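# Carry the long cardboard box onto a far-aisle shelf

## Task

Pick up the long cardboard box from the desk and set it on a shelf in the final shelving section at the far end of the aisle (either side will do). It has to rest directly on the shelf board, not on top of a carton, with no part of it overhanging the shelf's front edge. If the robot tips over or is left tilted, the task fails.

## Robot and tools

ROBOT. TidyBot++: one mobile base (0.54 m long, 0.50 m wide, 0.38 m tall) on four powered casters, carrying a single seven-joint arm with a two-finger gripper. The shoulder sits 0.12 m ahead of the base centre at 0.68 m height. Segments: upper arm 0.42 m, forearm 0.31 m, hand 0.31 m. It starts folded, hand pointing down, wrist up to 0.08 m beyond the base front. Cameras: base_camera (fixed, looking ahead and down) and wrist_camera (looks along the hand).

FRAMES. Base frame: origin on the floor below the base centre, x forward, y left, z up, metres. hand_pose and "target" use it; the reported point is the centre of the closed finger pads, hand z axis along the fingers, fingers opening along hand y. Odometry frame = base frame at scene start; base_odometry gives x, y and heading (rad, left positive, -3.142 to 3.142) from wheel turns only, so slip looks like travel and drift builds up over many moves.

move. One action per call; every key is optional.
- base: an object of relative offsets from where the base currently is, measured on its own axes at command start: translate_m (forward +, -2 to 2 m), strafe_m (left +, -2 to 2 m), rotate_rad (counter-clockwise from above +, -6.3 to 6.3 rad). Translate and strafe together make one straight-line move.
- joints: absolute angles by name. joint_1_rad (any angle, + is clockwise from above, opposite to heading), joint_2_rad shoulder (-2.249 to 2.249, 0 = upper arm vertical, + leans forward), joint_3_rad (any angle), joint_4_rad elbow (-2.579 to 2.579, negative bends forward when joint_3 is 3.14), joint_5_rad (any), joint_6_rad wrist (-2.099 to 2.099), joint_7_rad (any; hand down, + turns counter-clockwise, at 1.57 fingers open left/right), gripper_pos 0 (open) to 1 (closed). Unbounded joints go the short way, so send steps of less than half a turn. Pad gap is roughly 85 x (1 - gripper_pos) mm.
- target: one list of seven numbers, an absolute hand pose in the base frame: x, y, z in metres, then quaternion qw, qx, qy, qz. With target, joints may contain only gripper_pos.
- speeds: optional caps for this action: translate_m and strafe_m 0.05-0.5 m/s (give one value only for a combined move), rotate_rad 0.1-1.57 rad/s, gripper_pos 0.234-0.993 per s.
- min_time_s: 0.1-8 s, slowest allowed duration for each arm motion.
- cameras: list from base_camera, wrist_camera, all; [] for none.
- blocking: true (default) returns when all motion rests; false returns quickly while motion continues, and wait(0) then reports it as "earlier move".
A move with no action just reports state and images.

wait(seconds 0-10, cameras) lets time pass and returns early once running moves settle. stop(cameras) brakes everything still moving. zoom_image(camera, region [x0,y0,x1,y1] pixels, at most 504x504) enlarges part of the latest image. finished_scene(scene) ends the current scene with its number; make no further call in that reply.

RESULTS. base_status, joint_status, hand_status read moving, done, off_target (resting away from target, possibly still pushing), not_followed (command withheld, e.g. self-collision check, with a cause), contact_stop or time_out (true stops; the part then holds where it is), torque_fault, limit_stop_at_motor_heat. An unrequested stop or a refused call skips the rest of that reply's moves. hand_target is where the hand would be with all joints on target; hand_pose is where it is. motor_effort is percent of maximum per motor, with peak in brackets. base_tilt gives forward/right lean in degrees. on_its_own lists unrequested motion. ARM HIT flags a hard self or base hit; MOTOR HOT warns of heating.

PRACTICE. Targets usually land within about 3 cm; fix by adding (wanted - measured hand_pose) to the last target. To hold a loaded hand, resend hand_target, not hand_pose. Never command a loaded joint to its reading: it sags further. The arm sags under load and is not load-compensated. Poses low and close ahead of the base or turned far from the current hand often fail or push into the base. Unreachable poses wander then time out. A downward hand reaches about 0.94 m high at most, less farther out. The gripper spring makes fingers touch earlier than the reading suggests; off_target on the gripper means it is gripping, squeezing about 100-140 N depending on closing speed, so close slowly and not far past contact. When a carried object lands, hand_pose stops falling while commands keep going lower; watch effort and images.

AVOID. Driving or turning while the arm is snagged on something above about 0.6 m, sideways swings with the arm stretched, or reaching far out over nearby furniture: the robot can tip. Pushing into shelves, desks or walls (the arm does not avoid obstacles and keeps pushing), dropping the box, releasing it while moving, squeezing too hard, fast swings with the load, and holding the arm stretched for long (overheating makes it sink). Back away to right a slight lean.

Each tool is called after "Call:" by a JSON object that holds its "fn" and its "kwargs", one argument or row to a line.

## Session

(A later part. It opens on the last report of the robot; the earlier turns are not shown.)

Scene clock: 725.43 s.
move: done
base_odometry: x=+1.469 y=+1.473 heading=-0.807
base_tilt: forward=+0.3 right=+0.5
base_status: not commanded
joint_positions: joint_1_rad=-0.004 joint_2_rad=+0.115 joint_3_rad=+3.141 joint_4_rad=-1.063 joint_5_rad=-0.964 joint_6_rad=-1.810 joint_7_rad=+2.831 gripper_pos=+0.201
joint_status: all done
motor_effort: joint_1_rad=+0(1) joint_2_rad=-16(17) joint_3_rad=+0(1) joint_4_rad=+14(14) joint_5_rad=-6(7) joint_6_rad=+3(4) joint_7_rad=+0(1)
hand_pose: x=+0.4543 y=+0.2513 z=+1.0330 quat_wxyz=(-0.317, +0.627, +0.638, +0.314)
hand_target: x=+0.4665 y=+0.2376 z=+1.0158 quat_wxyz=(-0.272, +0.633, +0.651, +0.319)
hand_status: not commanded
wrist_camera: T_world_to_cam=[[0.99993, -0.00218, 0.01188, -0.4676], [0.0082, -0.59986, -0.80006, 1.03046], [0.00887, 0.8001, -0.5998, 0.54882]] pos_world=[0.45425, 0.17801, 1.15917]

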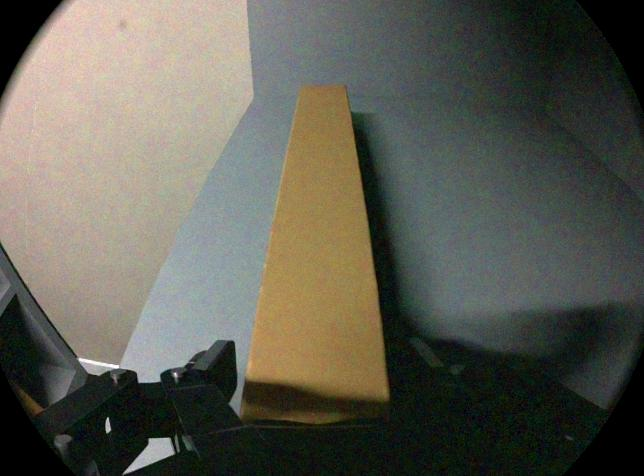

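Call:
{"fn": "move", "kwargs": {
  "joints": {"gripper_pos": 0.0},
  "speeds": {"gripper_pos": 0.234}
}}

Call:
{"fn": "move", "kwargs": {
  "joints": {"joint_2_rad": 0.17, "joint_4_rad": -0.88, "joint_5_rad": -1.08, "joint_6_rad": -1.92, "joint_7_rad": 2.66},
  "min_time_s": 3,
  "cameras": ["wrist_camera"]
}}

Scene clock: 743.03 s.
move: done
base_odometry: x=+1.469 y=+1.473 heading=-0.807
base_tilt: forward=+0.3 right=+0.5
base_status: not commanded
joint_positions: joint_1_rad=-0.004 joint_2_rad=+0.115 joint_3_rad=+3.141 joint_4_rad=-1.063 joint_5_rad=-0.964 joint_6_rad=-1.810 joint_7_rad=+2.831 gripper_pos=+0.002
joint_status: all done
motor_effort: joint_1_rad=-1(1) joint_2_rad=-17(17) joint_3_rad=-1(1) joint_4_rad=+15(15) joint_5_rad=-5(7) joint_6_rad=+4(4) joint_7_rad=+0(1)
hand_pose: x=+0.4543 y=+0.2513 z=+1.0330 quat_wxyz=(-0.317, +0.627, +0.638, +0.314)
hand_target: x=+0.4665 y=+0.2376 z=+1.0158 quat_wxyz=(-0.272, +0.633, +0.651, +0.319)
hand_status: not commanded
pictures: none

Scene clock: 746.33 s.
move: done
base_odometry: x=+1.469 y=+1.473 heading=-0.807
base_tilt: forward=+0.3 right=+0.5
base_status: not commanded
joint_positions: joint_1_rad=-0.004 joint_2_rad=+0.152 joint_3_rad=+3.141 joint_4_rad=-0.917 joint_5_rad=-0.984 joint_6_rad=-1.879 joint_7_rad=+2.732 gripper_pos=+0.002
joint_status: all done
motor_effort: joint_1_rad=-1(1) joint_2_rad=-17(17) joint_3_rad=-1(1) joint_4_rad=+14(15) joint_5_rad=-6(8) joint_6_rad=+4(5) joint_7_rad=-1(1)
hand_pose: x=+0.4534 y=+0.2498 z=+1.0597 quat_wxyz=(-0.317, +0.630, +0.638, +0.309)
hand_target: x=+0.4389 y=+0.2592 z=+1.0806 quat_wxyz=(-0.361, +0.619, +0.628, +0.304)
hand_status: not commanded
wrist_camera: T_world_to_cam=[[0.99999, -0.0023, 0.00332, -0.45798], [0.00124, -0.60628, -0.79525, 1.05061], [0.00385, 0.79525, -0.60627, 0.57642]] pos_world=[0.45446, 0.17751, 1.18648]

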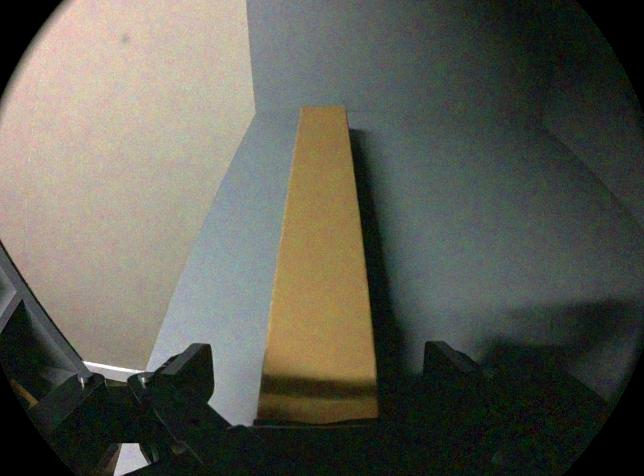

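Call:
{"fn": "move", "kwargs": {
  "joints": {"joint_2_rad": 0.25, "joint_4_rad": -0.56, "joint_5_rad": -1.16, "joint_6_rad": -2.03, "joint_7_rad": 2.46},
  "min_time_s": 3,
  "cameras": ["wrist_camera"]
}}

Scene clock: 755.17 s.
move: done
base_odometry: x=+1.469 y=+1.473 heading=-0.807
base_tilt: forward=+0.3 right=+0.5
base_status: not commanded
joint_positions: joint_1_rad=-0.004 joint_2_rad=+0.232 joint_3_rad=+3.141 joint_4_rad=-0.595 joint_5_rad=-1.065 joint_6_rad=-1.989 joint_7_rad=+2.532 gripper_pos=+0.002
joint_status: all done
motor_effort: joint_1_rad=-1(1) joint_2_rad=-18(18) joint_3_rad=-1(1) joint_4_rad=+12(14) joint_5_rad=-5(7) joint_6_rad=+5(7) joint_7_rad=+0(1)
hand_pose: x=+0.4461 y=+0.2515 z=+1.1174 quat_wxyz=(-0.312, +0.623, +0.642, +0.320)
hand_target: x=+0.4275 y=+0.2570 z=+1.1306 quat_wxyz=(-0.351, +0.612, +0.639, +0.307)
hand_status: not commanded
wrist_camera: T_world_to_cam=[[0.99958, 0.00031, 0.02883, -0.47985], [0.02329, -0.5982, -0.80101, 1.09216], [0.017, 0.80135, -0.59796, 0.59334]] pos_world=[0.44413, 0.178, 1.24346]

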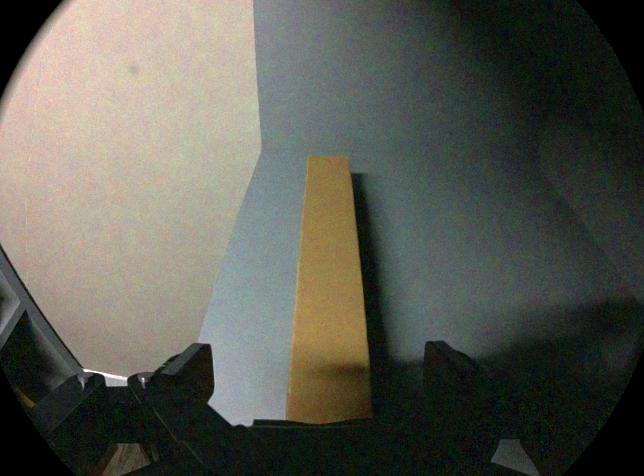

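Call:
{"fn": "move", "kwargs": {
  "joints": {"joint_2_rad": -0.13, "joint_4_rad": -1.0, "joint_5_rad": -1.14, "joint_6_rad": -2.02, "joint_7_rad": 2.46},
  "min_time_s": 3
}}

Call:
{"fn": "move", "kwargs": {
  "base": {"translate_m": -0.14},
  "speeds": {"translate_m": 0.15},
  "cameras": ["all"]
}}

Scene clock: 763.50 s.
move: done
base_odometry: x=+1.469 y=+1.473 heading=-0.807
base_tilt: forward=+0.3 right=+0.5
base_status: not commanded
joint_positions: joint_1_rad=-0.004 joint_2_rad=-0.116 joint_3_rad=+3.141 joint_4_rad=-0.970 joint_5_rad=-1.065 joint_6_rad=-1.989 joint_7_rad=+2.532 gripper_pos=+0.002
joint_status: all done
motor_effort: joint_1_rad=-1(1) joint_2_rad=-7(19) joint_3_rad=+1(1) joint_4_rad=+12(13) joint_5_rad=-6(7) joint_6_rad=+5(7) joint_7_rad=-1(1)
hand_pose: x=+0.3013 y=+0.2509 z=+1.1194 quat_wxyz=(-0.321, +0.628, +0.637, +0.311)
hand_target: x=+0.2767 y=+0.2559 z=+1.1253 quat_wxyz=(-0.363, +0.628, +0.624, +0.290)
hand_status: not commanded
pictures: none

Scene clock: 765.07 s.
move: done
base_odometry: x=+1.372 y=+1.574 heading=-0.807
base_tilt: forward=+0.3 right=+0.5
base_status: done
joint_positions: joint_1_rad=-0.004 joint_2_rad=-0.132 joint_3_rad=+3.141 joint_4_rad=-0.972 joint_5_rad=-1.065 joint_6_rad=-1.989 joint_7_rad=+2.532 gripper_pos=+0.002
joint_status: not commanded
motor_effort: joint_1_rad=+0(2) joint_2_rad=-6(11) joint_3_rad=+1(1) joint_4_rad=+12(13) joint_5_rad=-5(6) joint_6_rad=+5(6) joint_7_rad=+0(1)
hand_pose: x=+0.2942 y=+0.2509 z=+1.1218 quat_wxyz=(-0.317, +0.626, +0.639, +0.315)
hand_target: x=+0.2767 y=+0.2559 z=+1.1253 quat_wxyz=(-0.363, +0.628, +0.624, +0.290)
hand_status: not commanded
pictures: base_camera, wrist_camera
wrist_camera: T_world_to_cam=[[0.99989, 0.00011, 0.0149, -0.31252], [0.012, -0.59862, -0.80094, 1.10214], [0.00883, 0.80103, -0.59856, 0.60222]] pos_world=[0.29395, 0.1774, 1.24787]

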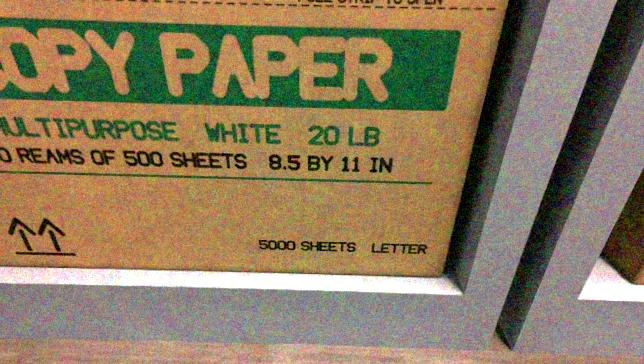

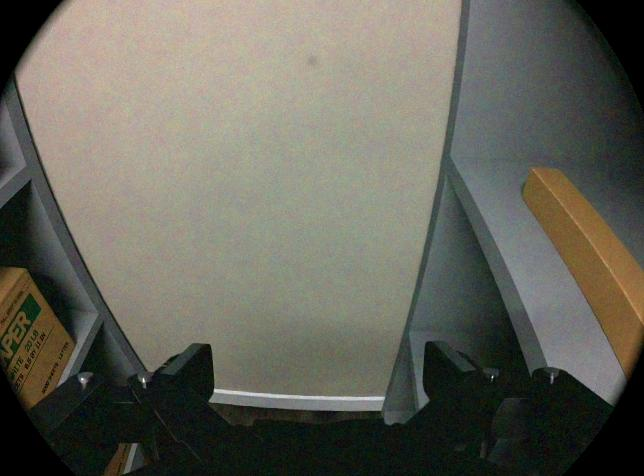

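Call:
{"fn": "finished_scene", "kwargs": {
  "scene": 1
}}

The scene is finished: the task was done.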